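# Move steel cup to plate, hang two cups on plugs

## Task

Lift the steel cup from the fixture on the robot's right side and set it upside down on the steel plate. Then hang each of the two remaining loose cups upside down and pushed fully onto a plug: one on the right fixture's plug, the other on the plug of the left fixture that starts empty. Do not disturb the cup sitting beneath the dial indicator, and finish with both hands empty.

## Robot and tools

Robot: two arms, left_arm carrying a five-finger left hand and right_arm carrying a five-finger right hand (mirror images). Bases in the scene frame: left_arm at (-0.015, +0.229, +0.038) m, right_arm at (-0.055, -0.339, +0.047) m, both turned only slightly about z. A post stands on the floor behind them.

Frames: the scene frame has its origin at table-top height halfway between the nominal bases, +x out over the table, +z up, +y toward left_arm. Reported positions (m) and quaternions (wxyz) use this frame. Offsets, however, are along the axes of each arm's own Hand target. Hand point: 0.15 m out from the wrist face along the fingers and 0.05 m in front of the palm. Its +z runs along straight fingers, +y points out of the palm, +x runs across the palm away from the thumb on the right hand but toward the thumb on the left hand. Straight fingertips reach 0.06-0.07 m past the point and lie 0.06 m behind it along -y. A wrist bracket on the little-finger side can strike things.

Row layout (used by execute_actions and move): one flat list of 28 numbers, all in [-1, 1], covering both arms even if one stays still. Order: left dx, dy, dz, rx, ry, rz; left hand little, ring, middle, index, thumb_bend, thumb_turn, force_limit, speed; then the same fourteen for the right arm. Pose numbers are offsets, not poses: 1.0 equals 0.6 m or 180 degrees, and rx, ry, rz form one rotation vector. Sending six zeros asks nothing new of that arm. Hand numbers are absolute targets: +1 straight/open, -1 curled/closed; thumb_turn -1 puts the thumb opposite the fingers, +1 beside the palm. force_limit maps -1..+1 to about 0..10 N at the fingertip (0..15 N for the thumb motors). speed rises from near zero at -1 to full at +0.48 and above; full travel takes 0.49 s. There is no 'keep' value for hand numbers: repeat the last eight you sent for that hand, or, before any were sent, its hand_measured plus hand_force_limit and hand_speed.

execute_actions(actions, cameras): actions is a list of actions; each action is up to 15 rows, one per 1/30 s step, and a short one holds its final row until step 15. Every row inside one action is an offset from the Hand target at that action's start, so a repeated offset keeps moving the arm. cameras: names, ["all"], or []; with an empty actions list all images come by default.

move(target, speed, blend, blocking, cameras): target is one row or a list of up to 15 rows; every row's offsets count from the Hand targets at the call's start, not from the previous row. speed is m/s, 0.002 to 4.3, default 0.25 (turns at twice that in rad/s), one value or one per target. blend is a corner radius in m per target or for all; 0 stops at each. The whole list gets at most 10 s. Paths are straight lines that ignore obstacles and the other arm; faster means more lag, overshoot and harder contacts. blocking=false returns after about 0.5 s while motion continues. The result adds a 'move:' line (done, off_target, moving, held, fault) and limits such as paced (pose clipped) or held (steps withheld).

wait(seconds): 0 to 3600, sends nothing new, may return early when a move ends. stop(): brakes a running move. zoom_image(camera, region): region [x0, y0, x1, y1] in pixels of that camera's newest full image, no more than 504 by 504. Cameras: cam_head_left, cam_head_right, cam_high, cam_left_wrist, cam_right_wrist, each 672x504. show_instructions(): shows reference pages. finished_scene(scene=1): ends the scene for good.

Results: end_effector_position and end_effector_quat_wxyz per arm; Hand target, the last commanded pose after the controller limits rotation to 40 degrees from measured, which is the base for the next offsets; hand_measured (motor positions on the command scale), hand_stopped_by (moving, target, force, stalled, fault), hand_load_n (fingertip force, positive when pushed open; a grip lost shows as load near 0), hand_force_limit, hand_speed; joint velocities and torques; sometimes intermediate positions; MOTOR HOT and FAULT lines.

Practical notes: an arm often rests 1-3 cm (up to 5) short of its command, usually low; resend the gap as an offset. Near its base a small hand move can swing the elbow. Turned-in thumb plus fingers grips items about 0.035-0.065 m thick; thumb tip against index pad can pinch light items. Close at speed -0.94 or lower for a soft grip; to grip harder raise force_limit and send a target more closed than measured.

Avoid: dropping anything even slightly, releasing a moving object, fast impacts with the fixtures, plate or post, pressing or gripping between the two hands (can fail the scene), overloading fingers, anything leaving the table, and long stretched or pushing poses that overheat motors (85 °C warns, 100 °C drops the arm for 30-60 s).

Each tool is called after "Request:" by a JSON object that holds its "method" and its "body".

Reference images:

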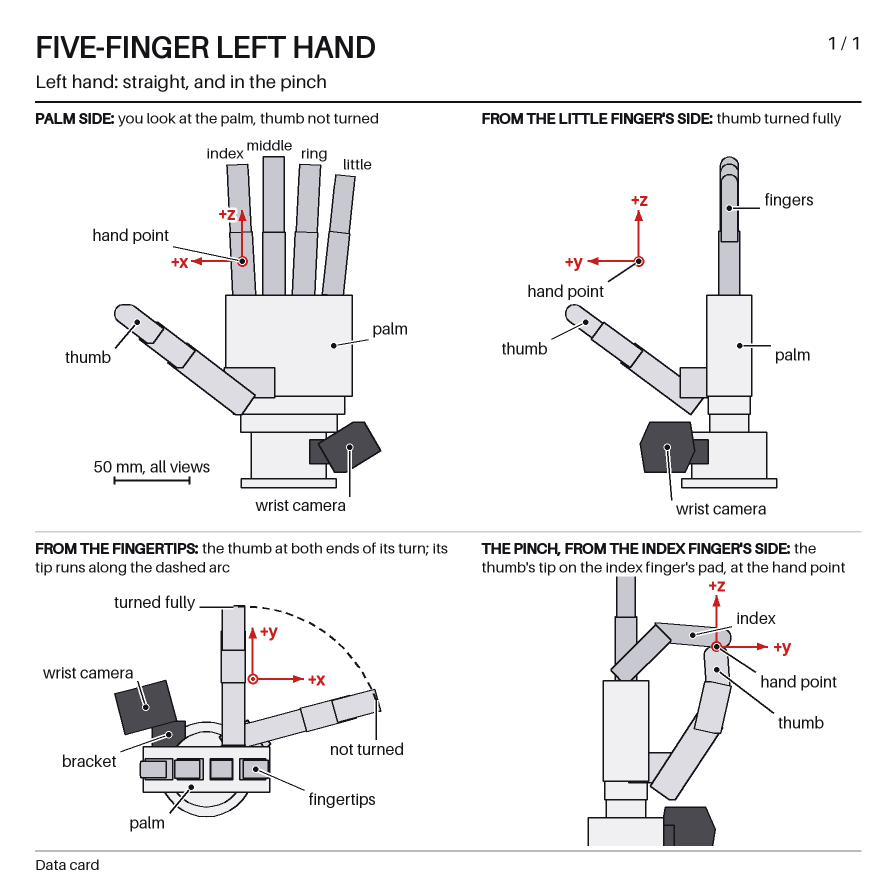

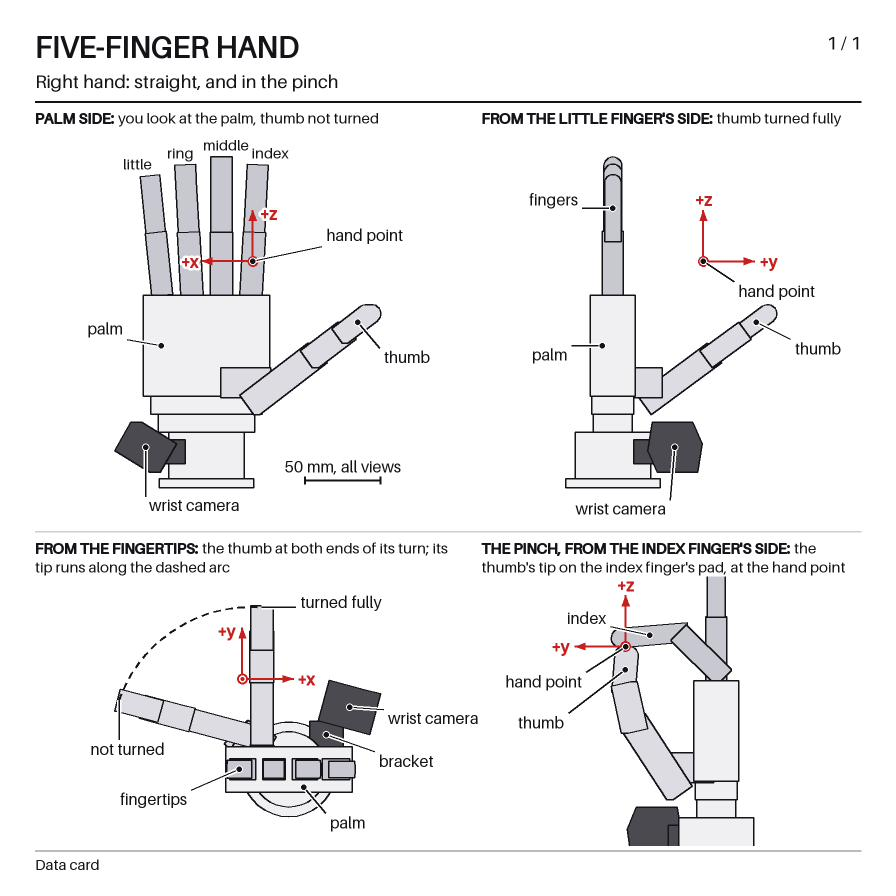

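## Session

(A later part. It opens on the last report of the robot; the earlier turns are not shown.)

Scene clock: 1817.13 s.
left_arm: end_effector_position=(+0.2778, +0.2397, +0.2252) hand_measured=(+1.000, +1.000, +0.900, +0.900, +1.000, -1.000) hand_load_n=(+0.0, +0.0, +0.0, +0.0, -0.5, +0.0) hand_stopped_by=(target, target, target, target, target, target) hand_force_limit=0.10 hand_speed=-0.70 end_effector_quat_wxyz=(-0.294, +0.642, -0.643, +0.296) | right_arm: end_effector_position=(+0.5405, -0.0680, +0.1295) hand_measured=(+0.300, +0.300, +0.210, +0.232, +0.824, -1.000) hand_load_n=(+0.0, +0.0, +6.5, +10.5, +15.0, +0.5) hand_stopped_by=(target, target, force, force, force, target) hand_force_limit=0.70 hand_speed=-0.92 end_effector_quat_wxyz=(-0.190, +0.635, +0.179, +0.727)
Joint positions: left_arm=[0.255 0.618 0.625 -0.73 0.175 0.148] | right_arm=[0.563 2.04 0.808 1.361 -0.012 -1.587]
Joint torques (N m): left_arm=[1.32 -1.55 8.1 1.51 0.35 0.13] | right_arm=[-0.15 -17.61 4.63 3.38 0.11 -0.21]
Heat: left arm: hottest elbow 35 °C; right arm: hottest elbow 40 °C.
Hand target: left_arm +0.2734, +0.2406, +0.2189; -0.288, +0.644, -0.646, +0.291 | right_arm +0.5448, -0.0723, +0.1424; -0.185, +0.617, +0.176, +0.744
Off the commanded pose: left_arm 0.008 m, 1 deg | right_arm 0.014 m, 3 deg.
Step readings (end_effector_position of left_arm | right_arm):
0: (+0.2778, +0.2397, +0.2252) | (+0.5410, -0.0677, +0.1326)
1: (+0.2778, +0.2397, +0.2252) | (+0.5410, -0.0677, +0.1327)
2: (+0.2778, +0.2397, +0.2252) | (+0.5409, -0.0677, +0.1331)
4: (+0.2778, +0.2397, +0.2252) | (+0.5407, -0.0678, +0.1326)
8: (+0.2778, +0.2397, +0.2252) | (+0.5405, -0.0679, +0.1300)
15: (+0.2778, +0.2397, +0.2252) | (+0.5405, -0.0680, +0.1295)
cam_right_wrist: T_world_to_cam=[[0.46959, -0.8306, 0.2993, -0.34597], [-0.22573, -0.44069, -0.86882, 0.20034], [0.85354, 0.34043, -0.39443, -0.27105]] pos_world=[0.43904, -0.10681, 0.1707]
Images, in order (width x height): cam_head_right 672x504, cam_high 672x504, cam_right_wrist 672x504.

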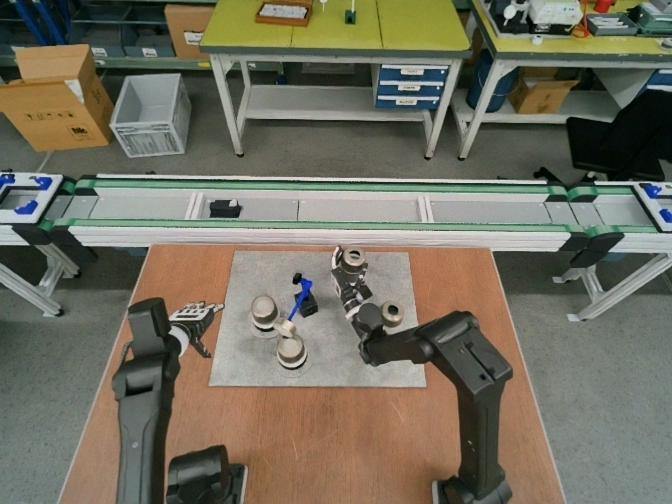

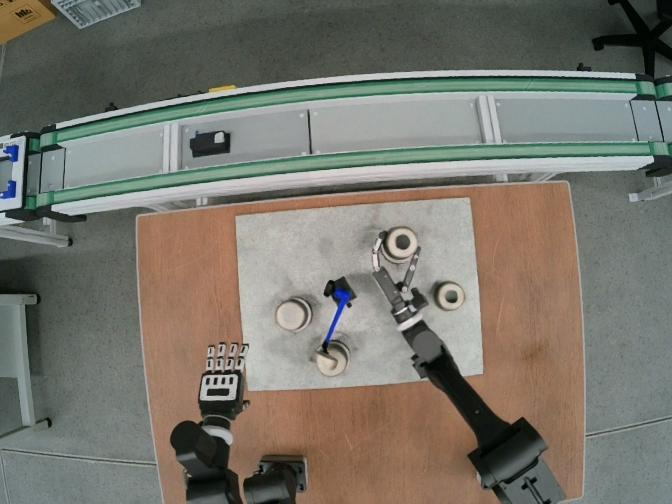

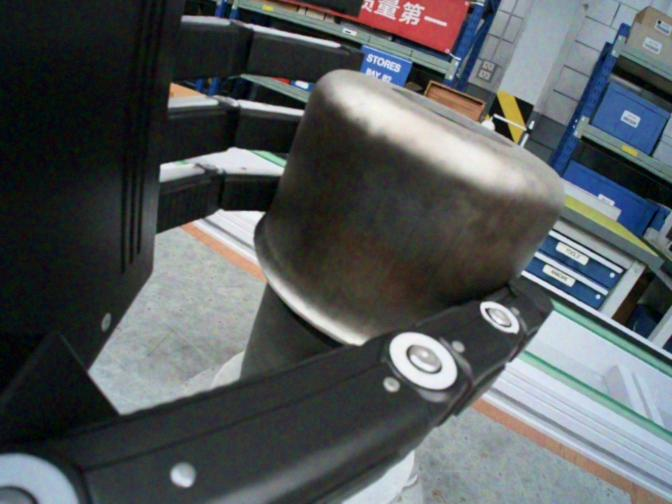

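Request:
{"method": "execute_actions", "body": {"actions": [[[0,0,0,0,0,0,1,1,0.9,0.9,1,-1,0.1,-0.7,-0.0082,-0.0003,-0.0016,0,0,0,0.3,0.3,-0.2,-0.2,0.3,-1,0.7,-0.92]]]}}

Request:
{"method": "execute_actions", "body": {"actions": [[[0,0,0,0,0,0,1,1,0.9,0.9,1,-1,0.1,-0.7,-0.0082,-0.0003,-0.0016,0,0,0,0.3,0.3,-0.2,-0.2,0.3,-1,0.7,-0.92]]], "cameras": ["cam_right_wrist"]}}

Scene clock: 1821.03 s.
left_arm: end_effector_position=(+0.2778, +0.2397, +0.2252) hand_measured=(+1.000, +1.000, +0.900, +0.900, +1.000, -1.000) hand_load_n=(+0.0, +0.0, +0.0, +0.0, +0.0, +0.0) hand_stopped_by=(target, target, target, target, target, target) hand_force_limit=0.10 hand_speed=-0.70 end_effector_quat_wxyz=(-0.294, +0.642, -0.643, +0.296) | right_arm: end_effector_position=(+0.5398, -0.0685, +0.1232) hand_measured=(+0.300, +0.300, +0.210, +0.232, +0.824, -1.000) hand_load_n=(+0.0, +0.0, +6.5, +10.5, +15.0, +0.5) hand_stopped_by=(target, target, force, force, force, target) hand_force_limit=0.70 hand_speed=-0.92 end_effector_quat_wxyz=(-0.190, +0.636, +0.179, +0.726)
Joint positions: left_arm=[0.255 0.618 0.625 -0.73 0.175 0.148] | right_arm=[0.563 2.055 0.808 1.374 -0.012 -1.587]
Joint torques (N m): left_arm=[1.38 -1.79 8.01 1.57 0.35 0.13] | right_arm=[-0.15 -17.85 4.64 3.41 0.09 -0.21]
Heat: left arm: hottest elbow 35 °C; right arm: hottest elbow 40 °C.
Hand target: left_arm +0.2734, +0.2406, +0.2189; -0.288, +0.644, -0.646, +0.291 | right_arm +0.5448, -0.0723, +0.1373; -0.185, +0.617, +0.176, +0.744
Off the commanded pose: left_arm 0.008 m, 1 deg | right_arm 0.016 m, 3 deg.
Step readings (end_effector_position of left_arm | right_arm):
0: (+0.2778, +0.2397, +0.2252) | (+0.5405, -0.0680, +0.1295)
1: (+0.2778, +0.2397, +0.2252) | (+0.5405, -0.0680, +0.1296)
2: (+0.2778, +0.2397, +0.2252) | (+0.5404, -0.0680, +0.1296)
4: (+0.2778, +0.2397, +0.2252) | (+0.5401, -0.0682, +0.1283)
8: (+0.2778, +0.2397, +0.2252) | (+0.5398, -0.0684, +0.1239)
15: (+0.2778, +0.2397, +0.2252) | (+0.5398, -0.0685, +0.1232)

Scene clock: 1821.73 s.
left_arm: end_effector_position=(+0.2778, +0.2397, +0.2252) hand_measured=(+1.000, +1.000, +0.900, +0.900, +1.000, -1.000) hand_load_n=(+0.0, +0.0, +0.0, +0.0, +0.0, +0.0) hand_stopped_by=(target, target, target, target, target, target) hand_force_limit=0.10 hand_speed=-0.70 end_effector_quat_wxyz=(-0.294, +0.642, -0.643, +0.296) | right_arm: end_effector_position=(+0.5394, -0.0692, +0.1213) hand_measured=(+0.300, +0.300, +0.210, +0.232, +0.824, -1.000) hand_load_n=(+0.0, +0.0, +6.5, +10.5, +15.5, +0.0) hand_stopped_by=(target, target, force, force, force, target) hand_force_limit=0.70 hand_speed=-0.92 end_effector_quat_wxyz=(-0.190, +0.634, +0.178, +0.728)
Joint positions: left_arm=[0.255 0.618 0.625 -0.73 0.175 0.148] | right_arm=[0.562 2.065 0.808 1.39 -0.011 -1.587]
Joint torques (N m): left_arm=[1.73 -1.55 8.42 1.63 0.4 0.18] | right_arm=[-0.03 -17.44 4.7 3.25 0.05 -0.21]
Heat: left arm: hottest elbow 35 °C; right arm: hottest elbow 40 °C.
Hand target: left_arm +0.2734, +0.2406, +0.2189; -0.288, +0.644, -0.646, +0.291 | right_arm +0.5447, -0.0723, +0.1324; -0.185, +0.617, +0.176, +0.744
Off the commanded pose: left_arm 0.008 m, 1 deg | right_arm 0.013 m, 3 deg.
Step readings (end_effector_position of left_arm | right_arm):
0: (+0.2778, +0.2397, +0.2252) | (+0.5398, -0.0685, +0.1232)
1: (+0.2778, +0.2397, +0.2252) | (+0.5397, -0.0685, +0.1232)
2: (+0.2778, +0.2397, +0.2252) | (+0.5396, -0.0685, +0.1234)
4: (+0.2778, +0.2397, +0.2252) | (+0.5394, -0.0687, +0.1224)
8: (+0.2778, +0.2397, +0.2252) | (+0.5394, -0.0692, +0.1212)
15: (+0.2778, +0.2397, +0.2252) | (+0.5394, -0.0692, +0.1213)
cam_right_wrist: T_world_to_cam=[[0.4672, -0.83202, 0.29913, -0.34286], [-0.22404, -0.43868, -0.87026, 0.19175], [0.8553, 0.33957, -0.39136, -0.27429]] pos_world=[0.43774, -0.10801, 0.16209]

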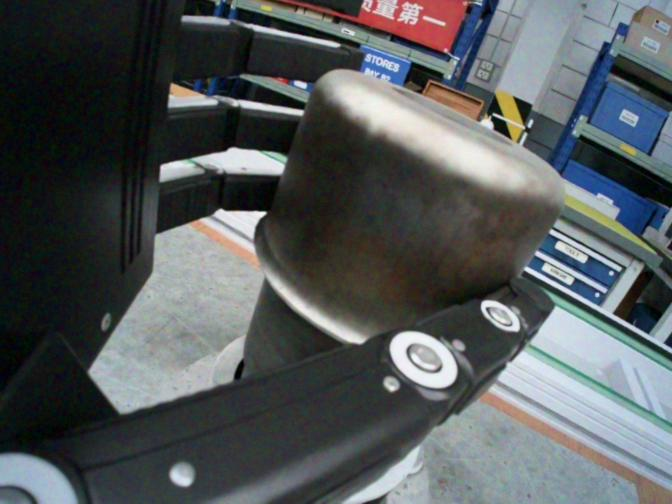

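Request:
{"method": "execute_actions", "body": {"actions": [[[0,0,0,0,0,0,1,1,0.9,0.9,1,-1,0.1,-0.7,0,0.0050,-0.0005,-0.0014,-0.0001,-0.0003,0.3,0.3,-0.2,-0.2,0.3,-1,0.7,-0.92]]]}}

Request:
{"method": "execute_actions", "body": {"actions": [[[0,0,0,0,0,0,1,1,0.9,0.9,1,-1,0.1,-0.7,-0.0065,-0.0002,-0.0013,0,0,0,0.3,0.3,-0.2,-0.2,0.3,-1,0.7,-0.92]]]}}

Scene clock: 1825.80 s.
left_arm: end_effector_position=(+0.2778, +0.2397, +0.2252) hand_measured=(+1.000, +1.000, +0.900, +0.900, +1.000, -1.000) hand_load_n=(+0.0, +0.0, +0.0, +0.0, +0.0, +0.0) hand_stopped_by=(target, target, target, target, target, target) hand_force_limit=0.10 hand_speed=-0.70 end_effector_quat_wxyz=(-0.294, +0.642, -0.643, +0.296) | right_arm: end_effector_position=(+0.5398, -0.0704, +0.1203) hand_measured=(+0.300, +0.300, +0.210, +0.232, +0.824, -1.000) hand_load_n=(+0.0, +0.0, +6.5, +11.0, +15.0, +0.5) hand_stopped_by=(target, target, force, force, force, target) hand_force_limit=0.70 hand_speed=-0.92 end_effector_quat_wxyz=(-0.189, +0.635, +0.177, +0.728)
Joint positions: left_arm=[0.255 0.618 0.625 -0.73 0.175 0.148] | right_arm=[0.56 2.067 0.808 1.39 -0.011 -1.587]
Joint torques (N m): left_arm=[1.61 -1.79 7.97 1.46 0.37 0.16] | right_arm=[-0.15 -17.61 4.68 3.22 0.05 -0.21]
Heat: left arm: hottest elbow 35 °C; right arm: hottest elbow 40 °C.
Hand target: left_arm +0.2734, +0.2406, +0.2189; -0.288, +0.644, -0.646, +0.291 | right_arm +0.5460, -0.0752, +0.1324; -0.183, +0.618, +0.174, +0.745
Off the commanded pose: left_arm 0.008 m, 1 deg | right_arm 0.014 m, 3 deg.
Step readings (end_effector_position of left_arm | right_arm):
0: (+0.2778, +0.2397, +0.2252) | (+0.5394, -0.0692, +0.1213)
1: (+0.2778, +0.2397, +0.2252) | (+0.5395, -0.0695, +0.1213)
2: (+0.2778, +0.2397, +0.2252) | (+0.5396, -0.0697, +0.1213)
4: (+0.2778, +0.2397, +0.2252) | (+0.5398, -0.0701, +0.1213)
8: (+0.2778, +0.2397, +0.2252) | (+0.5398, -0.0704, +0.1206)
15: (+0.2778, +0.2397, +0.2252) | (+0.5398, -0.0704, +0.1203)

Scene clock: 1826.50 s.
left_arm: end_effector_position=(+0.2778, +0.2397, +0.2252) hand_measured=(+1.000, +1.000, +0.900, +0.900, +1.000, -1.000) hand_load_n=(-0.5, +0.0, +0.0, +0.0, +0.0, +0.0) hand_stopped_by=(target, target, target, target, target, target) hand_force_limit=0.10 hand_speed=-0.70 end_effector_quat_wxyz=(-0.294, +0.642, -0.643, +0.296) | right_arm: end_effector_position=(+0.5396, -0.0717, +0.1160) hand_measured=(+0.300, +0.300, +0.210, +0.232, +0.824, -1.000) hand_load_n=(+0.0, +0.0, +7.0, +10.5, +15.0, +1.0) hand_stopped_by=(target, target, force, force, force, target) hand_force_limit=0.70 hand_speed=-0.92 end_effector_quat_wxyz=(-0.188, +0.636, +0.177, +0.728)
Joint positions: left_arm=[0.255 0.618 0.625 -0.73 0.175 0.148] | right_arm=[0.559 2.078 0.808 1.399 -0.011 -1.587]
Joint torques (N m): left_arm=[1.44 -1.44 8.12 1.55 0.34 0.13] | right_arm=[-0.15 -17.61 4.72 3.28 0.06 -0.22]
Heat: left arm: hottest elbow 35 °C; right arm: hottest elbow 40 °C.
Hand target: left_arm +0.2734, +0.2406, +0.2189; -0.288, +0.644, -0.646, +0.291 | right_arm +0.5459, -0.0753, +0.1283; -0.183, +0.618, +0.174, +0.745
Off the commanded pose: left_arm 0.008 m, 1 deg | right_arm 0.014 m, 3 deg.
Step readings (end_effector_position of left_arm | right_arm):
0: (+0.2778, +0.2397, +0.2252) | (+0.5398, -0.0704, +0.1203)
1: (+0.2778, +0.2397, +0.2252) | (+0.5398, -0.0704, +0.1200)
2: (+0.2778, +0.2397, +0.2252) | (+0.5397, -0.0705, +0.1199)
4: (+0.2778, +0.2397, +0.2252) | (+0.5395, -0.0706, +0.1185)
8: (+0.2778, +0.2397, +0.2252) | (+0.5396, -0.0717, +0.1160)
15: (+0.2778, +0.2397, +0.2252) | (+0.5396, -0.0717, +0.1160)

Request:
{"method": "execute_actions", "body": {"actions": [[[0,0,0,0,0,0,1,1,0.9,0.9,1,-1,0.1,-0.7,-0.0082,0.0014,-0.0018,-0.0005,-0.0001,-0.0001,0.3,0.3,-0.2,-0.2,0.3,-1,0.7,-0.92]]]}}

Request:
{"method": "execute_actions", "body": {"actions": [[[0,0,0,0,0,0,1,1,0.9,0.9,1,-1,0.1,-0.7,-0.0082,-0.0003,-0.0016,0,0,0,0.3,0.3,-0.2,-0.2,0.3,-1,0.7,-0.92]]], "cameras": ["cam_right_wrist","cam_head_right"]}}

Request:
{"method": "zoom_image", "body": {"camera": "cam_head_right", "region": [330, 230, 380, 280]}}

Scene clock: 1829.93 s.
left_arm: end_effector_position=(+0.2778, +0.2397, +0.2252) hand_measured=(+1.000, +1.000, +0.900, +0.900, +1.000, -1.000) hand_load_n=(+0.0, +0.0, +0.0, +0.0, +0.0, +0.0) hand_stopped_by=(target, target, target, target, target, target) hand_force_limit=0.10 hand_speed=-0.70 end_effector_quat_wxyz=(-0.294, +0.642, -0.643, +0.296) | right_arm: end_effector_position=(+0.5392, -0.0722, +0.1156) hand_measured=(+0.300, +0.300, +0.210, +0.232, +0.824, -1.000) hand_load_n=(+0.0, +0.0, +7.5, +11.5, +14.5, +1.0) hand_stopped_by=(target, target, force, force, force, target) hand_force_limit=0.70 hand_speed=-0.92 end_effector_quat_wxyz=(-0.189, +0.632, +0.176, +0.730)
Joint positions: left_arm=[0.255 0.618 0.625 -0.73 0.175 0.148] | right_arm=[0.558 2.085 0.808 1.415 -0.011 -1.587]
Joint torques (N m): left_arm=[0.85 -1.61 8.1 1.76 0.42 0.14] | right_arm=[-0.32 -17.08 4.83 3.1 0.04 -0.21]
Heat: left arm: hottest elbow 35 °C; right arm: hottest elbow 39 °C.
Hand target: left_arm +0.2734, +0.2406, +0.2189; -0.288, +0.644, -0.646, +0.291 | right_arm +0.5462, -0.0761, +0.1235; -0.182, +0.618, +0.174, +0.745
Off the commanded pose: left_arm 0.008 m, 1 deg | right_arm 0.011 m, 2 deg.
Step readings (end_effector_position of left_arm | right_arm):
0: (+0.2778, +0.2397, +0.2252) | (+0.5396, -0.0717, +0.1160)
1: (+0.2778, +0.2397, +0.2252) | (+0.5396, -0.0717, +0.1158)
2: (+0.2778, +0.2397, +0.2252) | (+0.5395, -0.0717, +0.1158)
4: (+0.2778, +0.2397, +0.2252) | (+0.5393, -0.0721, +0.1155)
8: (+0.2778, +0.2397, +0.2252) | (+0.5392, -0.0722, +0.1156)
15: (+0.2778, +0.2397, +0.2252) | (+0.5392, -0.0722, +0.1156)

Scene clock: 1830.63 s.
left_arm: end_effector_position=(+0.2778, +0.2397, +0.2252) hand_measured=(+1.000, +1.000, +0.900, +0.900, +1.000, -1.000) hand_load_n=(+0.0, +0.0, +0.0, +0.0, -0.5, +0.0) hand_stopped_by=(target, target, target, target, target, target) hand_force_limit=0.10 hand_speed=-0.70 end_effector_quat_wxyz=(-0.294, +0.642, -0.643, +0.296) | right_arm: end_effector_position=(+0.5392, -0.0722, +0.1150) hand_measured=(+0.300, +0.300, +0.210, +0.232, +0.824, -1.000) hand_load_n=(+0.0, +0.0, +7.0, +11.5, +14.5, +1.0) hand_stopped_by=(target, target, force, force, force, target) hand_force_limit=0.70 hand_speed=-0.92 end_effector_quat_wxyz=(-0.190, +0.629, +0.175, +0.734)
Joint positions: left_arm=[0.255 0.618 0.625 -0.73 0.175 0.148] | right_arm=[0.558 2.095 0.81 1.433 -0.011 -1.587]
Joint torques (N m): left_arm=[1.55 -1.32 8.08 1.44 0.33 0.12] | right_arm=[-0.26 -16.56 4.85 2.88 0.05 -0.21]
Heat: left arm: hottest elbow 35 °C; right arm: hottest elbow 39 °C.
Hand target: left_arm +0.2734, +0.2406, +0.2189; -0.288, +0.644, -0.646, +0.291 | right_arm +0.5461, -0.0761, +0.1182; -0.182, +0.618, +0.174, +0.745
Off the commanded pose: left_arm 0.008 m, 1 deg | right_arm 0.009 m, 2 deg.
Step readings (end_effector_position of left_arm | right_arm):
0: (+0.2778, +0.2397, +0.2252) | (+0.5392, -0.0722, +0.1156)
1: (+0.2778, +0.2397, +0.2252) | (+0.5392, -0.0722, +0.1155)
2: (+0.2778, +0.2397, +0.2252) | (+0.5392, -0.0722, +0.1153)
4: (+0.2778, +0.2397, +0.2252) | (+0.5392, -0.0722, +0.1152)
8: (+0.2778, +0.2397, +0.2252) | (+0.5392, -0.0722, +0.1150)
15: (+0.2778, +0.2397, +0.2252) | (+0.5392, -0.0722, +0.1150)
cam_right_wrist: T_world_to_cam=[[0.46001, -0.83606, 0.299, -0.33975], [-0.21412, -0.43126, -0.87645, 0.18082], [0.86171, 0.33915, -0.3774, -0.28064]] pos_world=[0.43684, -0.11089, 0.15415]
Images, in order (width x height): cam_head_right 672x504, cam_right_wrist 672x504.

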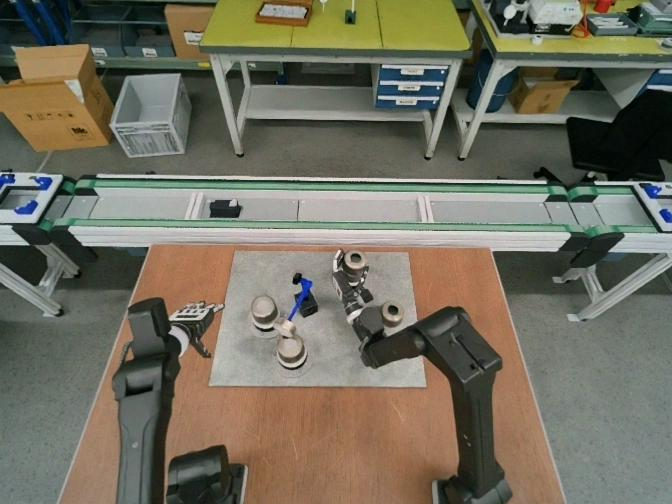

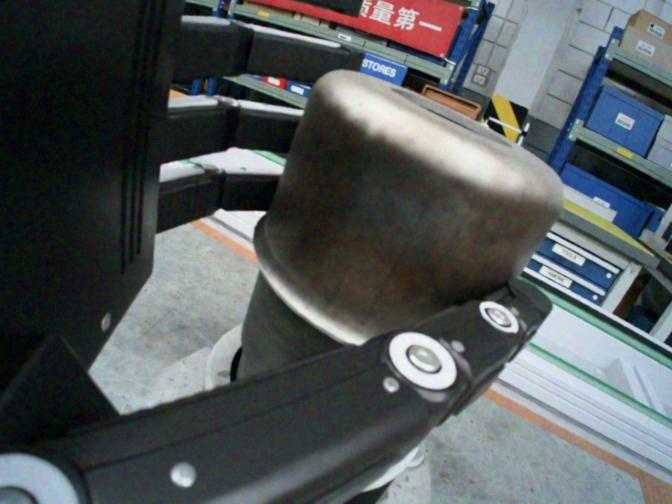

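Scaled by 10.080 from the camera's image (finer frame: 960x720).

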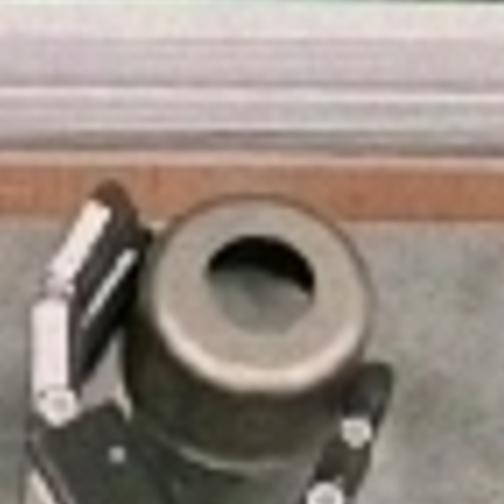

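Request:
{"method": "execute_actions", "body": {"actions": [], "cameras": ["cam_high","cam_head_left"]}}

Request:
{"method": "zoom_image", "body": {"camera": "cam_high", "region": [375, 215, 430, 270]}}

Request:
{"method": "zoom_image", "body": {"camera": "cam_head_left", "region": [330, 230, 380, 280]}}

Scene clock: 1835.93 s.
left_arm: end_effector_position=(+0.2778, +0.2397, +0.2252) hand_measured=(+1.000, +1.000, +0.900, +0.900, +1.000, -1.000) hand_load_n=(+0.0, +0.0, +0.0, +0.0, +0.0, +0.0) hand_stopped_by=(target, target, target, target, target, target) hand_force_limit=0.10 hand_speed=-0.70 end_effector_quat_wxyz=(-0.294, +0.642, -0.643, +0.296) | right_arm: end_effector_position=(+0.5392, -0.0722, +0.1150) hand_measured=(+0.300, +0.300, +0.210, +0.232, +0.824, -1.000) hand_load_n=(+0.0, +0.0, +7.0, +11.5, +14.5, +1.0) hand_stopped_by=(target, target, force, force, force, target) hand_force_limit=0.70 hand_speed=-0.92 end_effector_quat_wxyz=(-0.190, +0.629, +0.175, +0.734)
Joint positions: left_arm=[0.255 0.618 0.625 -0.73 0.175 0.148] | right_arm=[0.558 2.095 0.81 1.433 -0.011 -1.587]
Joint velocities: within noise
Joint torques (N m): left_arm=[1.03 -1.49 8.1 1.61 0.36 0.16] | right_arm=[-0.32 -16.56 4.88 2.88 0.05 -0.22]
Heat: left arm: hottest elbow 35 °C; right arm: hottest elbow 39 °C.
Hand target: left_arm +0.2734, +0.2406, +0.2189; -0.288, +0.644, -0.646, +0.291 | right_arm +0.5461, -0.0761, +0.1182; -0.182, +0.618, +0.174, +0.745
Off the commanded pose: left_arm 0.008 m, 1 deg | right_arm 0.009 m, 2 deg.
Images, in order (width x height): cam_head_left 672x504, cam_high 672x504.

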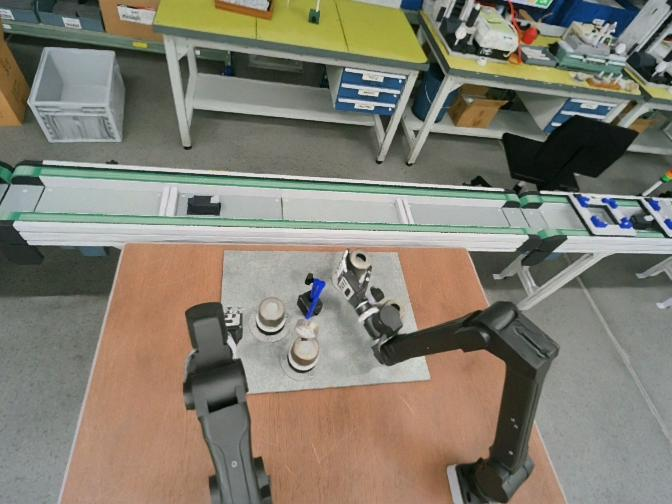

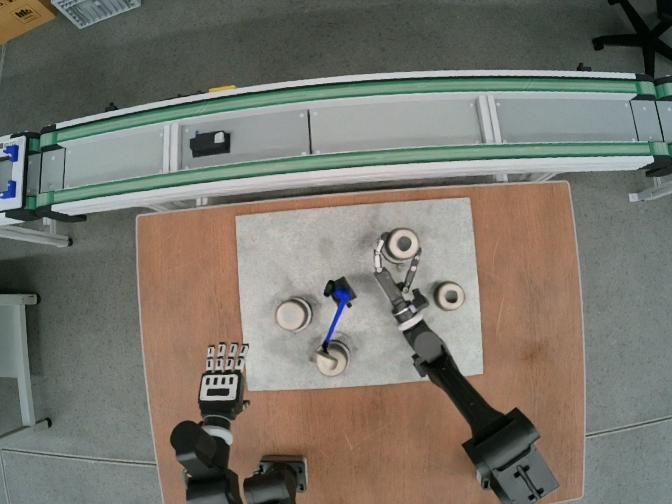

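Scaled by 9.164 from the camera's image (finer frame: 960x720).

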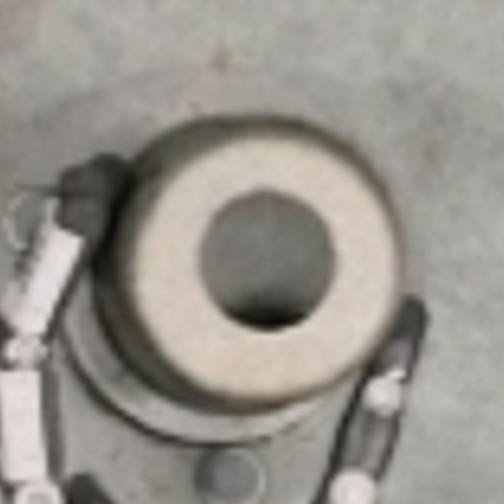

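Scaled by 10.080 from the camera's image (finer frame: 960x720).

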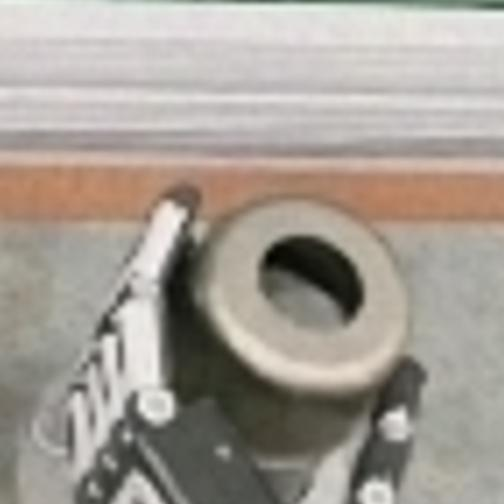

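Request:
{"method": "execute_actions", "body": {"actions": [[[0,0,0,0,0,0,1,1,0.9,0.9,1,-1,0.1,-0.7,0.0131,0.0005,0.0026,0,0,0,0.3,0.3,-0.2,-0.2,0.3,-1,0.7,-0.92]]]}}

Request:
{"method": "execute_actions", "body": {"actions": [[[0,0,0,0,0,0,1,1,0.9,0.9,1,-1,0.1,-0.7,0,0,0,0,-0.0080,-0.0180,0.3,0.3,-0.2,-0.2,0.3,-1,0.7,-0.92]]], "cameras": ["cam_high","cam_head_right"]}}

Request:
{"method": "zoom_image", "body": {"camera": "cam_high", "region": [375, 215, 430, 270]}}

Request:
{"method": "zoom_image", "body": {"camera": "cam_head_right", "region": [330, 230, 380, 280]}}

Scene clock: 1854.50 s.
left_arm: end_effector_position=(+0.2778, +0.2397, +0.2252) hand_measured=(+1.000, +1.000, +0.900, +0.900, +1.000, -1.000) hand_load_n=(+0.0, +0.0, +0.0, +0.0, +0.0, +0.0) hand_stopped_by=(target, target, target, target, target, target) hand_force_limit=0.10 hand_speed=-0.70 end_effector_quat_wxyz=(-0.294, +0.642, -0.643, +0.296) | right_arm: end_effector_position=(+0.5392, -0.0722, +0.1150) hand_measured=(+0.300, +0.300, +0.210, +0.232, +0.824, -1.000) hand_load_n=(+0.0, +0.0, +7.5, +11.5, +14.5, +1.0) hand_stopped_by=(target, target, force, force, force, target) hand_force_limit=0.70 hand_speed=-0.92 end_effector_quat_wxyz=(-0.190, +0.629, +0.175, +0.734)
Joint positions: left_arm=[0.255 0.618 0.625 -0.73 0.175 0.148] | right_arm=[0.558 2.095 0.81 1.433 -0.011 -1.587]
Joint torques (N m): left_arm=[1.08 -1.2 8.24 1.4 0.34 0.16] | right_arm=[-0.26 -18.78 4.53 2.25 0.04 -0.22]
Heat: left arm: hottest elbow 35 °C; right arm: hottest elbow 38 °C.
Hand target: left_arm +0.2734, +0.2406, +0.2189; -0.288, +0.644, -0.646, +0.291 | right_arm +0.5462, -0.0761, +0.1262; -0.182, +0.618, +0.174, +0.745
Off the commanded pose: left_arm 0.008 m, 1 deg | right_arm 0.014 m, 2 deg.
Step readings (end_effector_position of left_arm | right_arm):
0: (+0.2778, +0.2397, +0.2252) | (+0.5392, -0.0722, +0.1150)
1: (+0.2778, +0.2397, +0.2252) | (+0.5392, -0.0722, +0.1150)
2: (+0.2778, +0.2397, +0.2252) | (+0.5392, -0.0722, +0.1150)
4: (+0.2778, +0.2397, +0.2252) | (+0.5392, -0.0722, +0.1150)
8: (+0.2778, +0.2397, +0.2252) | (+0.5392, -0.0722, +0.1150)
15: (+0.2778, +0.2397, +0.2252) | (+0.5392, -0.0722, +0.1150)

Scene clock: 1855.20 s.
left_arm: end_effector_position=(+0.2778, +0.2397, +0.2252) hand_measured=(+1.000, +1.000, +0.900, +0.900, +1.000, -1.000) hand_load_n=(+0.0, +0.0, +0.0, +0.0, +0.0, +0.0) hand_stopped_by=(target, target, target, target, target, target) hand_force_limit=0.10 hand_speed=-0.70 end_effector_quat_wxyz=(-0.294, +0.642, -0.643, +0.296) | right_arm: end_effector_position=(+0.5397, -0.0740, +0.1151) hand_measured=(+0.300, +0.300, +0.210, +0.232, +0.824, -1.000) hand_load_n=(+0.0, +0.0, +7.0, +11.5, +14.5, +1.0) hand_stopped_by=(target, target, force, force, force, target) hand_force_limit=0.70 hand_speed=-0.92 end_effector_quat_wxyz=(-0.169, +0.628, +0.192, +0.735)
Joint positions: left_arm=[0.255 0.618 0.625 -0.73 0.175 0.148] | right_arm=[0.558 2.095 0.81 1.422 -0.009 -1.641]
Joint torques (N m): left_arm=[1.08 -1.49 8.18 1.36 0.36 0.13] | right_arm=[0.03 -19.49 4.52 1.46 0.16 -0.24]
Heat: left arm: hottest elbow 35 °C; right arm: hottest elbow 38 °C.
Hand target: left_arm +0.2734, +0.2406, +0.2189; -0.288, +0.644, -0.646, +0.291 | right_arm +0.5462, -0.0761, +0.1262; -0.159, +0.622, +0.194, +0.742
Off the commanded pose: left_arm 0.008 m, 1 deg | right_arm 0.013 m, 2 deg.
Step readings (end_effector_position of left_arm | right_arm):
0: (+0.2778, +0.2397, +0.2252) | (+0.5392, -0.0722, +0.1150)
1: (+0.2778, +0.2397, +0.2252) | (+0.5392, -0.0724, +0.1150)
2: (+0.2778, +0.2397, +0.2252) | (+0.5393, -0.0727, +0.1149)
4: (+0.2778, +0.2397, +0.2252) | (+0.5394, -0.0731, +0.1150)
8: (+0.2778, +0.2397, +0.2252) | (+0.5396, -0.0737, +0.1151)
15: (+0.2778, +0.2397, +0.2252) | (+0.5397, -0.0740, +0.1152)
Images, in order (width x height): cam_head_right 672x504, cam_high 672x504.

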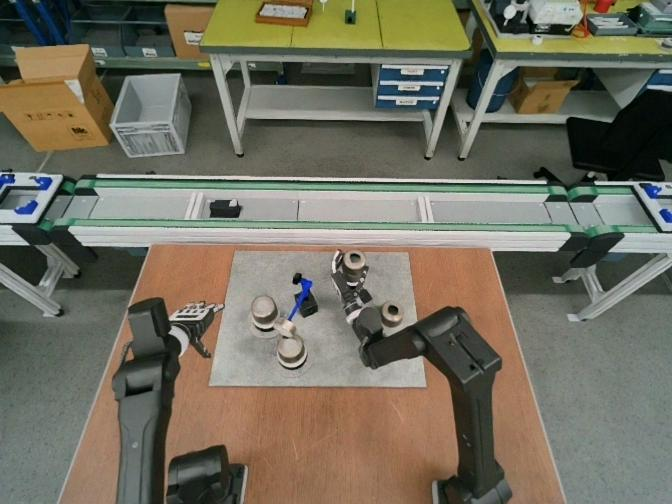

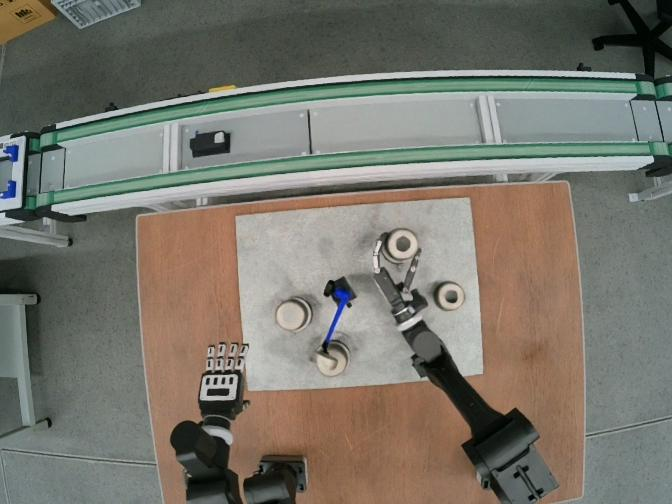

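Scaled by 9.164 from the camera's image (finer frame: 960x720).

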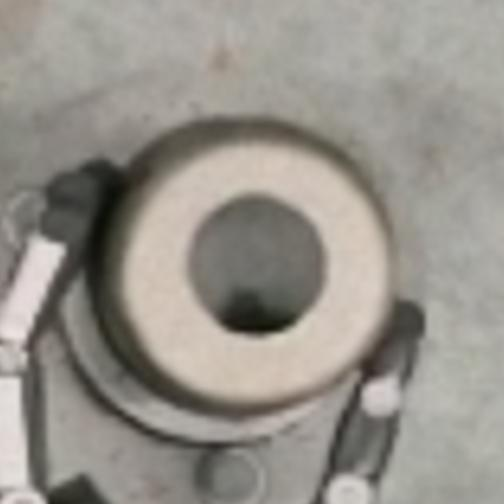

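Scaled by 10.080 from the camera's image (finer frame: 960x720).

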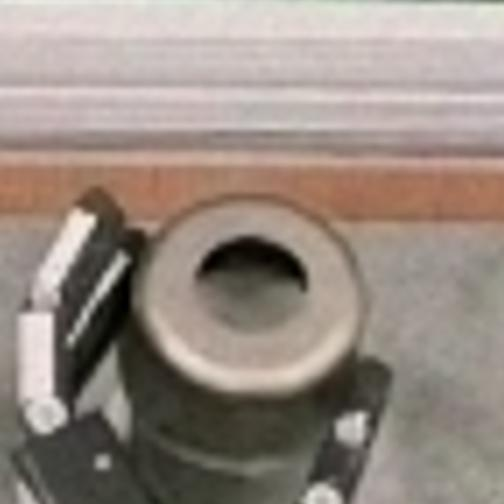

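Request:
{"method": "execute_actions", "body": {"actions": [[[0,0,0,0,0,0,1,1,0.9,0.9,1,-1,0.1,-0.7,-0.0131,-0.0005,-0.0026,0,0,0,0.3,0.3,-0.2,-0.2,0.3,-1,0.7,-0.92]]]}}

Request:
{"method": "execute_actions", "body": {"actions": [[[0,0,0,0,0,0,1,1,0.9,0.9,1,-1,0.1,-0.7,0,0,0,0,-0.0070,-0.0050,0.3,0.3,-0.2,-0.2,0.3,-1,0.7,-0.92]]]}}

Scene clock: 1857.57 s.
left_arm: end_effector_position=(+0.2778, +0.2397, +0.2252) hand_measured=(+1.000, +1.000, +0.900, +0.900, +1.000, -1.000) hand_load_n=(+0.0, +0.0, +0.0, +0.0, +0.0, +0.0) hand_stopped_by=(target, target, target, target, target, target) hand_force_limit=0.10 hand_speed=-0.70 end_effector_quat_wxyz=(-0.294, +0.642, -0.643, +0.296) | right_arm: end_effector_position=(+0.5397, -0.0740, +0.1152) hand_measured=(+0.300, +0.300, +0.210, +0.232, +0.824, -1.000) hand_load_n=(+0.0, +0.0, +7.5, +11.5, +14.5, +1.0) hand_stopped_by=(target, target, force, force, force, target) hand_force_limit=0.70 hand_speed=-0.92 end_effector_quat_wxyz=(-0.169, +0.628, +0.192, +0.735)
Joint positions: left_arm=[0.255 0.618 0.625 -0.73 0.175 0.148] | right_arm=[0.558 2.095 0.81 1.422 -0.009 -1.641]
Joint torques (N m): left_arm=[1.03 -1.49 8.2 1.57 0.37 0.13] | right_arm=[0.03 -17.49 4.77 2.15 0.14 -0.24]
Heat: left arm: hottest elbow 35 °C; right arm: hottest elbow 38 °C.
Hand target: left_arm +0.2734, +0.2406, +0.2189; -0.288, +0.644, -0.646, +0.291 | right_arm +0.5461, -0.0766, +0.1183; -0.159, +0.622, +0.194, +0.742
Off the commanded pose: left_arm 0.008 m, 1 deg | right_arm 0.008 m, 2 deg.
Step readings (end_effector_position of left_arm | right_arm):
0: (+0.2778, +0.2397, +0.2252) | (+0.5397, -0.0740, +0.1152)
1: (+0.2778, +0.2397, +0.2252) | (+0.5397, -0.0740, +0.1152)
2: (+0.2778, +0.2397, +0.2252) | (+0.5397, -0.0740, +0.1152)
4: (+0.2778, +0.2397, +0.2252) | (+0.5397, -0.0740, +0.1152)
8: (+0.2778, +0.2397, +0.2252) | (+0.5397, -0.0740, +0.1152)
15: (+0.2778, +0.2397, +0.2252) | (+0.5397, -0.0740, +0.1152)

Scene clock: 1858.27 s.
left_arm: end_effector_position=(+0.2778, +0.2397, +0.2252) hand_measured=(+1.000, +1.000, +0.900, +0.900, +1.000, -1.000) hand_load_n=(+0.0, +0.0, +0.0, +0.0, +0.0, +0.0) hand_stopped_by=(target, target, target, target, target, target) hand_force_limit=0.10 hand_speed=-0.70 end_effector_quat_wxyz=(-0.294, +0.642, -0.643, +0.296) | right_arm: end_effector_position=(+0.5399, -0.0745, +0.1144) hand_measured=(+0.300, +0.300, +0.210, +0.232, +0.824, -1.000) hand_load_n=(+0.0, +0.0, +7.0, +11.5, +14.0, +1.0) hand_stopped_by=(target, target, force, force, force, target) hand_force_limit=0.70 hand_speed=-0.92 end_effector_quat_wxyz=(-0.161, +0.629, +0.199, +0.734)
Joint positions: left_arm=[0.255 0.618 0.625 -0.73 0.175 0.148] | right_arm=[0.558 2.095 0.81 1.415 -0.009 -1.66]
Joint torques (N m): left_arm=[1.26 -1.9 8.25 1.4 0.37 0.14] | right_arm=[0.15 -18.73 4.55 1.22 0.24 -0.23]
Heat: left arm: hottest elbow 35 °C; right arm: hottest elbow 38 °C.
Hand target: left_arm +0.2734, +0.2406, +0.2189; -0.288, +0.644, -0.646, +0.291 | right_arm +0.5461, -0.0766, +0.1182; -0.151, +0.629, +0.200, +0.736
Off the commanded pose: left_arm 0.008 m, 1 deg | right_arm 0.008 m, 1 deg.
Step readings (end_effector_position of left_arm | right_arm):
0: (+0.2778, +0.2397, +0.2252) | (+0.5397, -0.0740, +0.1152)
1: (+0.2778, +0.2397, +0.2252) | (+0.5397, -0.0741, +0.1149)
2: (+0.2778, +0.2397, +0.2252) | (+0.5398, -0.0742, +0.1146)
4: (+0.2778, +0.2397, +0.2252) | (+0.5398, -0.0744, +0.1144)
8: (+0.2778, +0.2397, +0.2252) | (+0.5399, -0.0746, +0.1143)
15: (+0.2778, +0.2397, +0.2252) | (+0.5399, -0.0745, +0.1144)

Request:
{"method": "execute_actions", "body": {"actions": [[[0,0,0,0,0,0,1,1,0.9,0.9,1,-1,0.1,-0.7,-0.0098,-0.0004,-0.0020,0,-0.0029,0,0.3,0.3,-0.2,-0.2,0.3,-1,0.7,-0.92]]]}}

Request:
{"method": "execute_actions", "body": {"actions": [[[0,0,0,0,0,0,1,1,0.9,0.9,1,-1,0.1,-0.7,-0.0098,-0.0004,-0.0020,0,-0.0029,0,0.3,0.3,-0.2,-0.2,0.3,-1,0.7,-0.92]]], "cameras": ["cam_high","cam_head_right","cam_right_wrist"]}}

Request:
{"method": "zoom_image", "body": {"camera": "cam_high", "region": [375, 215, 430, 270]}}

Request:
{"method": "zoom_image", "body": {"camera": "cam_head_right", "region": [330, 230, 380, 280]}}

Scene clock: 1861.83 s.
left_arm: end_effector_position=(+0.2778, +0.2397, +0.2252) hand_measured=(+1.000, +1.000, +0.900, +0.900, +1.000, -1.000) hand_load_n=(+0.0, +0.0, +0.0, +0.0, +0.0, +0.0) hand_stopped_by=(target, target, target, target, target, target) hand_force_limit=0.10 hand_speed=-0.70 end_effector_quat_wxyz=(-0.294, +0.642, -0.643, +0.296) | right_arm: end_effector_position=(+0.5399, -0.0745, +0.1144) hand_measured=(+0.300, +0.300, +0.210, +0.232, +0.824, -1.000) hand_load_n=(+0.0, +0.0, +7.0, +11.5, +14.0, +1.0) hand_stopped_by=(target, target, force, force, force, target) hand_force_limit=0.70 hand_speed=-0.92 end_effector_quat_wxyz=(-0.161, +0.629, +0.199, +0.734)
Joint positions: left_arm=[0.255 0.618 0.625 -0.73 0.175 0.148] | right_arm=[0.558 2.095 0.81 1.415 -0.009 -1.66]
Joint torques (N m): left_arm=[1.03 -1.38 8.31 1.65 0.34 0.16] | right_arm=[0.03 -17.85 4.6 1.24 0.27 -0.21]
Heat: left arm: hottest elbow 35 °C; right arm: hottest elbow 38 °C.
Hand target: left_arm +0.2734, +0.2406, +0.2189; -0.288, +0.644, -0.646, +0.291 | right_arm +0.5459, -0.0771, +0.1123; -0.150, +0.632, +0.201, +0.733
Off the commanded pose: left_arm 0.008 m, 1 deg | right_arm 0.007 m, 1 deg.
Step readings (end_effector_position of left_arm | right_arm):
0: (+0.2778, +0.2397, +0.2252) | (+0.5399, -0.0745, +0.1144)
1: (+0.2778, +0.2397, +0.2252) | (+0.5399, -0.0745, +0.1144)
2: (+0.2778, +0.2397, +0.2252) | (+0.5399, -0.0745, +0.1144)
4: (+0.2778, +0.2397, +0.2252) | (+0.5399, -0.0745, +0.1144)
8: (+0.2778, +0.2397, +0.2252) | (+0.5399, -0.0745, +0.1144)
15: (+0.2778, +0.2397, +0.2252) | (+0.5399, -0.0745, +0.1144)

Scene clock: 1862.53 s.
left_arm: end_effector_position=(+0.2778, +0.2397, +0.2252) hand_measured=(+1.000, +1.000, +0.900, +0.900, +1.000, -1.000) hand_load_n=(+0.0, +0.0, +0.0, +0.0, +0.0, +0.0) hand_stopped_by=(target, target, target, target, target, target) hand_force_limit=0.10 hand_speed=-0.70 end_effector_quat_wxyz=(-0.294, +0.642, -0.643, +0.296) | right_arm: end_effector_position=(+0.5399, -0.0745, +0.1144) hand_measured=(+0.300, +0.300, +0.210, +0.232, +0.824, -1.000) hand_load_n=(+0.0, +0.0, +7.5, +11.5, +14.5, +1.0) hand_stopped_by=(target, target, force, force, force, target) hand_force_limit=0.70 hand_speed=-0.92 end_effector_quat_wxyz=(-0.161, +0.629, +0.199, +0.734)
Joint positions: left_arm=[0.255 0.618 0.625 -0.73 0.175 0.148] | right_arm=[0.558 2.095 0.81 1.415 -0.009 -1.66]
Joint torques (N m): left_arm=[1.08 -1.55 8.16 1.46 0.4 0.13] | right_arm=[0.03 -16.91 4.63 1.25 0.28 -0.21]
Heat: left arm: hottest elbow 35 °C; right arm: hottest elbow 38 °C.
Hand target: left_arm +0.2734, +0.2406, +0.2189; -0.288, +0.644, -0.646, +0.291 | right_arm +0.5457, -0.0777, +0.1063; -0.149, +0.635, +0.202, +0.730
Off the commanded pose: left_arm 0.008 m, 1 deg | right_arm 0.010 m, 2 deg.
Step readings (end_effector_position of left_arm | right_arm):
0: (+0.2778, +0.2397, +0.2252) | (+0.5399, -0.0745, +0.1144)
1: (+0.2778, +0.2397, +0.2252) | (+0.5399, -0.0745, +0.1144)
2: (+0.2778, +0.2397, +0.2252) | (+0.5399, -0.0745, +0.1144)
4: (+0.2778, +0.2397, +0.2252) | (+0.5399, -0.0745, +0.1144)
8: (+0.2778, +0.2397, +0.2252) | (+0.5399, -0.0745, +0.1144)
15: (+0.2778, +0.2397, +0.2252) | (+0.5399, -0.0745, +0.1144)
cam_right_wrist: T_world_to_cam=[[0.44353, -0.81767, 0.36702, -0.33938], [-0.20265, -0.49039, -0.84762, 0.16548], [0.87305, 0.30156, -0.3832, -0.28897]] pos_world=[0.43634, -0.10921, 0.15409]
Images, in order (width x height): cam_head_right 672x504, cam_high 672x504, cam_right_wrist 672x504.

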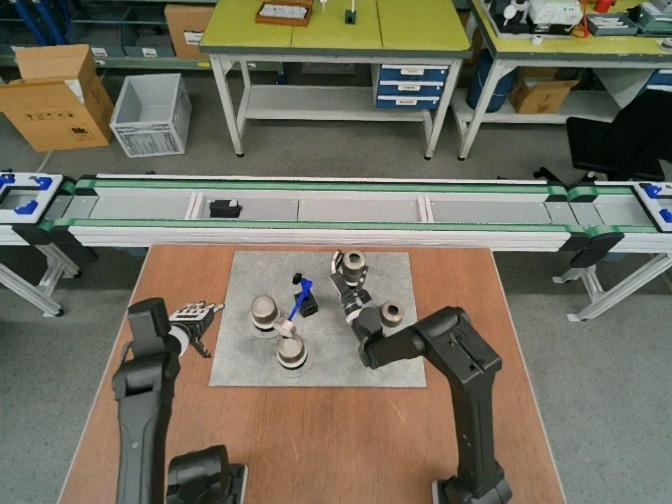

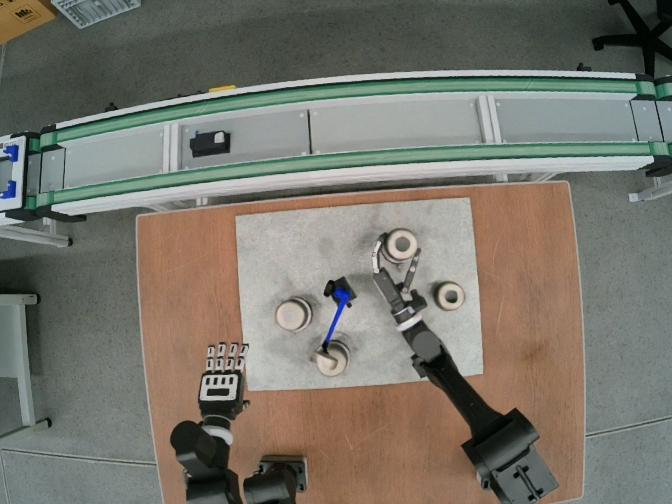

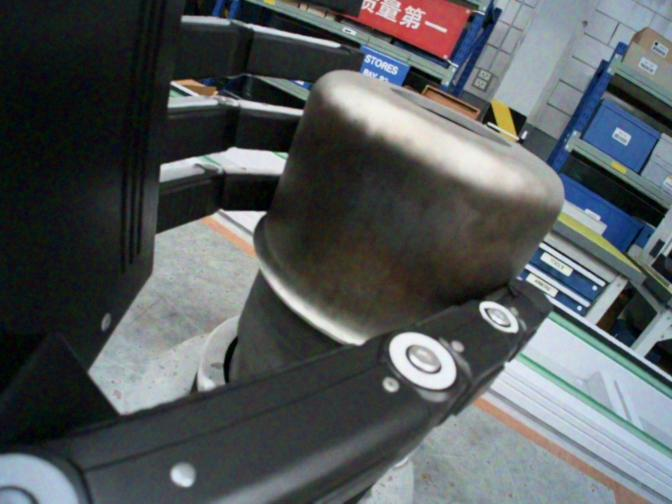

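Scaled by 9.164 from the camera's image (finer frame: 960x720).

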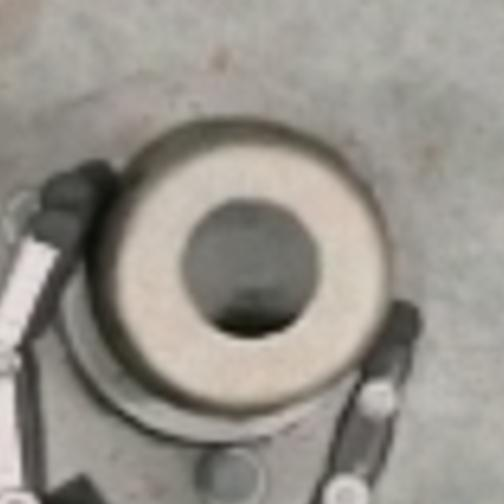

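Scaled by 10.080 from the camera's image (finer frame: 960x720).

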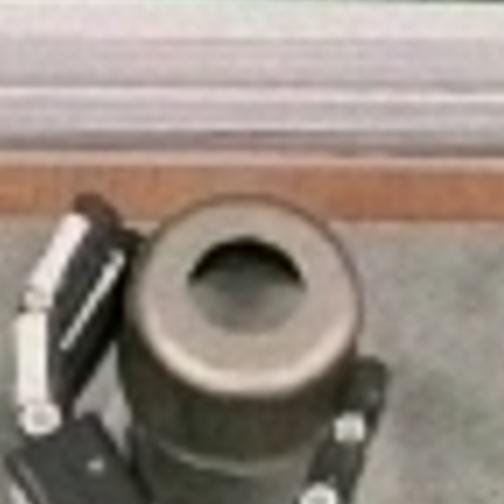

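Request:
{"method": "execute_actions", "body": {"actions": [[[0,0,0,0,0,0,1,1,0.9,0.9,1,-1,0.1,-0.7,0.0098,0.0004,0.0020,0,-0.0130,0,0.3,0.3,-0.2,-0.2,0.3,-1,0.7,-0.92]]]}}

Request:
{"method": "execute_actions", "body": {"actions": [[[0,0,0,0,0,0,1,1,0.9,0.9,1,-1,0.1,-0.7,0,0,0,0,-0.0100,0,0.3,0.3,-0.2,-0.2,0.3,-1,0.7,-0.92]]]}}

Scene clock: 1867.33 s.
left_arm: end_effector_position=(+0.2778, +0.2397, +0.2252) hand_measured=(+1.000, +1.000, +0.900, +0.900, +1.000, -1.000) hand_load_n=(+0.0, +0.0, +0.0, +0.0, +0.0, +0.0) hand_stopped_by=(target, target, target, target, target, target) hand_force_limit=0.10 hand_speed=-0.70 end_effector_quat_wxyz=(-0.294, +0.642, -0.643, +0.296) | right_arm: end_effector_position=(+0.5417, -0.0744, +0.1081) hand_measured=(+0.300, +0.300, +0.210, +0.232, +0.824, -1.000) hand_load_n=(+0.0, +0.0, +8.0, +10.5, +14.5, +0.0) hand_stopped_by=(target, target, force, force, force, target) hand_force_limit=0.70 hand_speed=-0.92 end_effector_quat_wxyz=(-0.154, +0.648, +0.206, +0.717)
Joint positions: left_arm=[0.255 0.618 0.625 -0.73 0.175 0.148] | right_arm=[0.558 2.072 0.811 1.336 -0.006 -1.665]
Joint torques (N m): left_arm=[1.2 -1.32 8.17 1.61 0.37 0.11] | right_arm=[0.26 -19.31 4.37 1.14 0.43 -0.16]
Heat: left arm: hottest elbow 35 °C; right arm: hottest elbow 37 °C.
Hand target: left_arm +0.2734, +0.2406, +0.2189; -0.288, +0.644, -0.646, +0.291 | right_arm +0.5460, -0.0772, +0.1123; -0.145, +0.650, +0.205, +0.717
Off the commanded pose: left_arm 0.008 m, 1 deg | right_arm 0.007 m, 1 deg.
Step readings (end_effector_position of left_arm | right_arm):
0: (+0.2778, +0.2397, +0.2252) | (+0.5399, -0.0745, +0.1144)
1: (+0.2778, +0.2397, +0.2252) | (+0.5400, -0.0745, +0.1133)
2: (+0.2778, +0.2397, +0.2252) | (+0.5407, -0.0744, +0.1110)
4: (+0.2778, +0.2397, +0.2252) | (+0.5413, -0.0743, +0.1088)
8: (+0.2778, +0.2397, +0.2252) | (+0.5416, -0.0743, +0.1082)
15: (+0.2778, +0.2397, +0.2252) | (+0.5417, -0.0744, +0.1081)

Scene clock: 1868.03 s.
left_arm: end_effector_position=(+0.2778, +0.2397, +0.2252) hand_measured=(+1.000, +1.000, +0.900, +0.900, +1.000, -1.000) hand_load_n=(+0.0, +0.0, +0.0, +0.0, +0.0, +0.5) hand_stopped_by=(target, target, target, target, target, target) hand_force_limit=0.10 hand_speed=-0.70 end_effector_quat_wxyz=(-0.294, +0.642, -0.643, +0.296) | right_arm: end_effector_position=(+0.5424, -0.0743, +0.1076) hand_measured=(+0.300, +0.300, +0.210, +0.232, +0.824, -1.000) hand_load_n=(+0.0, -0.5, +8.0, +9.5, +14.5, +0.0) hand_stopped_by=(target, target, force, force, force, target) hand_force_limit=0.70 hand_speed=-0.92 end_effector_quat_wxyz=(-0.149, +0.660, +0.208, +0.706)
Joint positions: left_arm=[0.255 0.618 0.625 -0.73 0.175 0.148] | right_arm=[0.56 2.05 0.811 1.282 0.002 -1.669]
Joint torques (N m): left_arm=[0.62 -1.38 7.99 1.54 0.36 0.15] | right_arm=[0.38 -19.37 4.38 1.21 0.35 -0.14]
Heat: left arm: hottest elbow 35 °C; right arm: hottest elbow 37 °C.
Hand target: left_arm +0.2734, +0.2406, +0.2189; -0.288, +0.644, -0.646, +0.291 | right_arm +0.5460, -0.0772, +0.1125; -0.142, +0.661, +0.207, +0.707
Off the commanded pose: left_arm 0.008 m, 1 deg | right_arm 0.007 m, 1 deg.
Step readings (end_effector_position of left_arm | right_arm):
0: (+0.2778, +0.2397, +0.2252) | (+0.5417, -0.0744, +0.1081)
1: (+0.2778, +0.2397, +0.2252) | (+0.5417, -0.0745, +0.1078)
2: (+0.2778, +0.2397, +0.2252) | (+0.5419, -0.0744, +0.1071)
4: (+0.2778, +0.2397, +0.2252) | (+0.5423, -0.0742, +0.1081)
8: (+0.2778, +0.2397, +0.2252) | (+0.5424, -0.0742, +0.1076)
15: (+0.2778, +0.2397, +0.2252) | (+0.5424, -0.0743, +0.1076)


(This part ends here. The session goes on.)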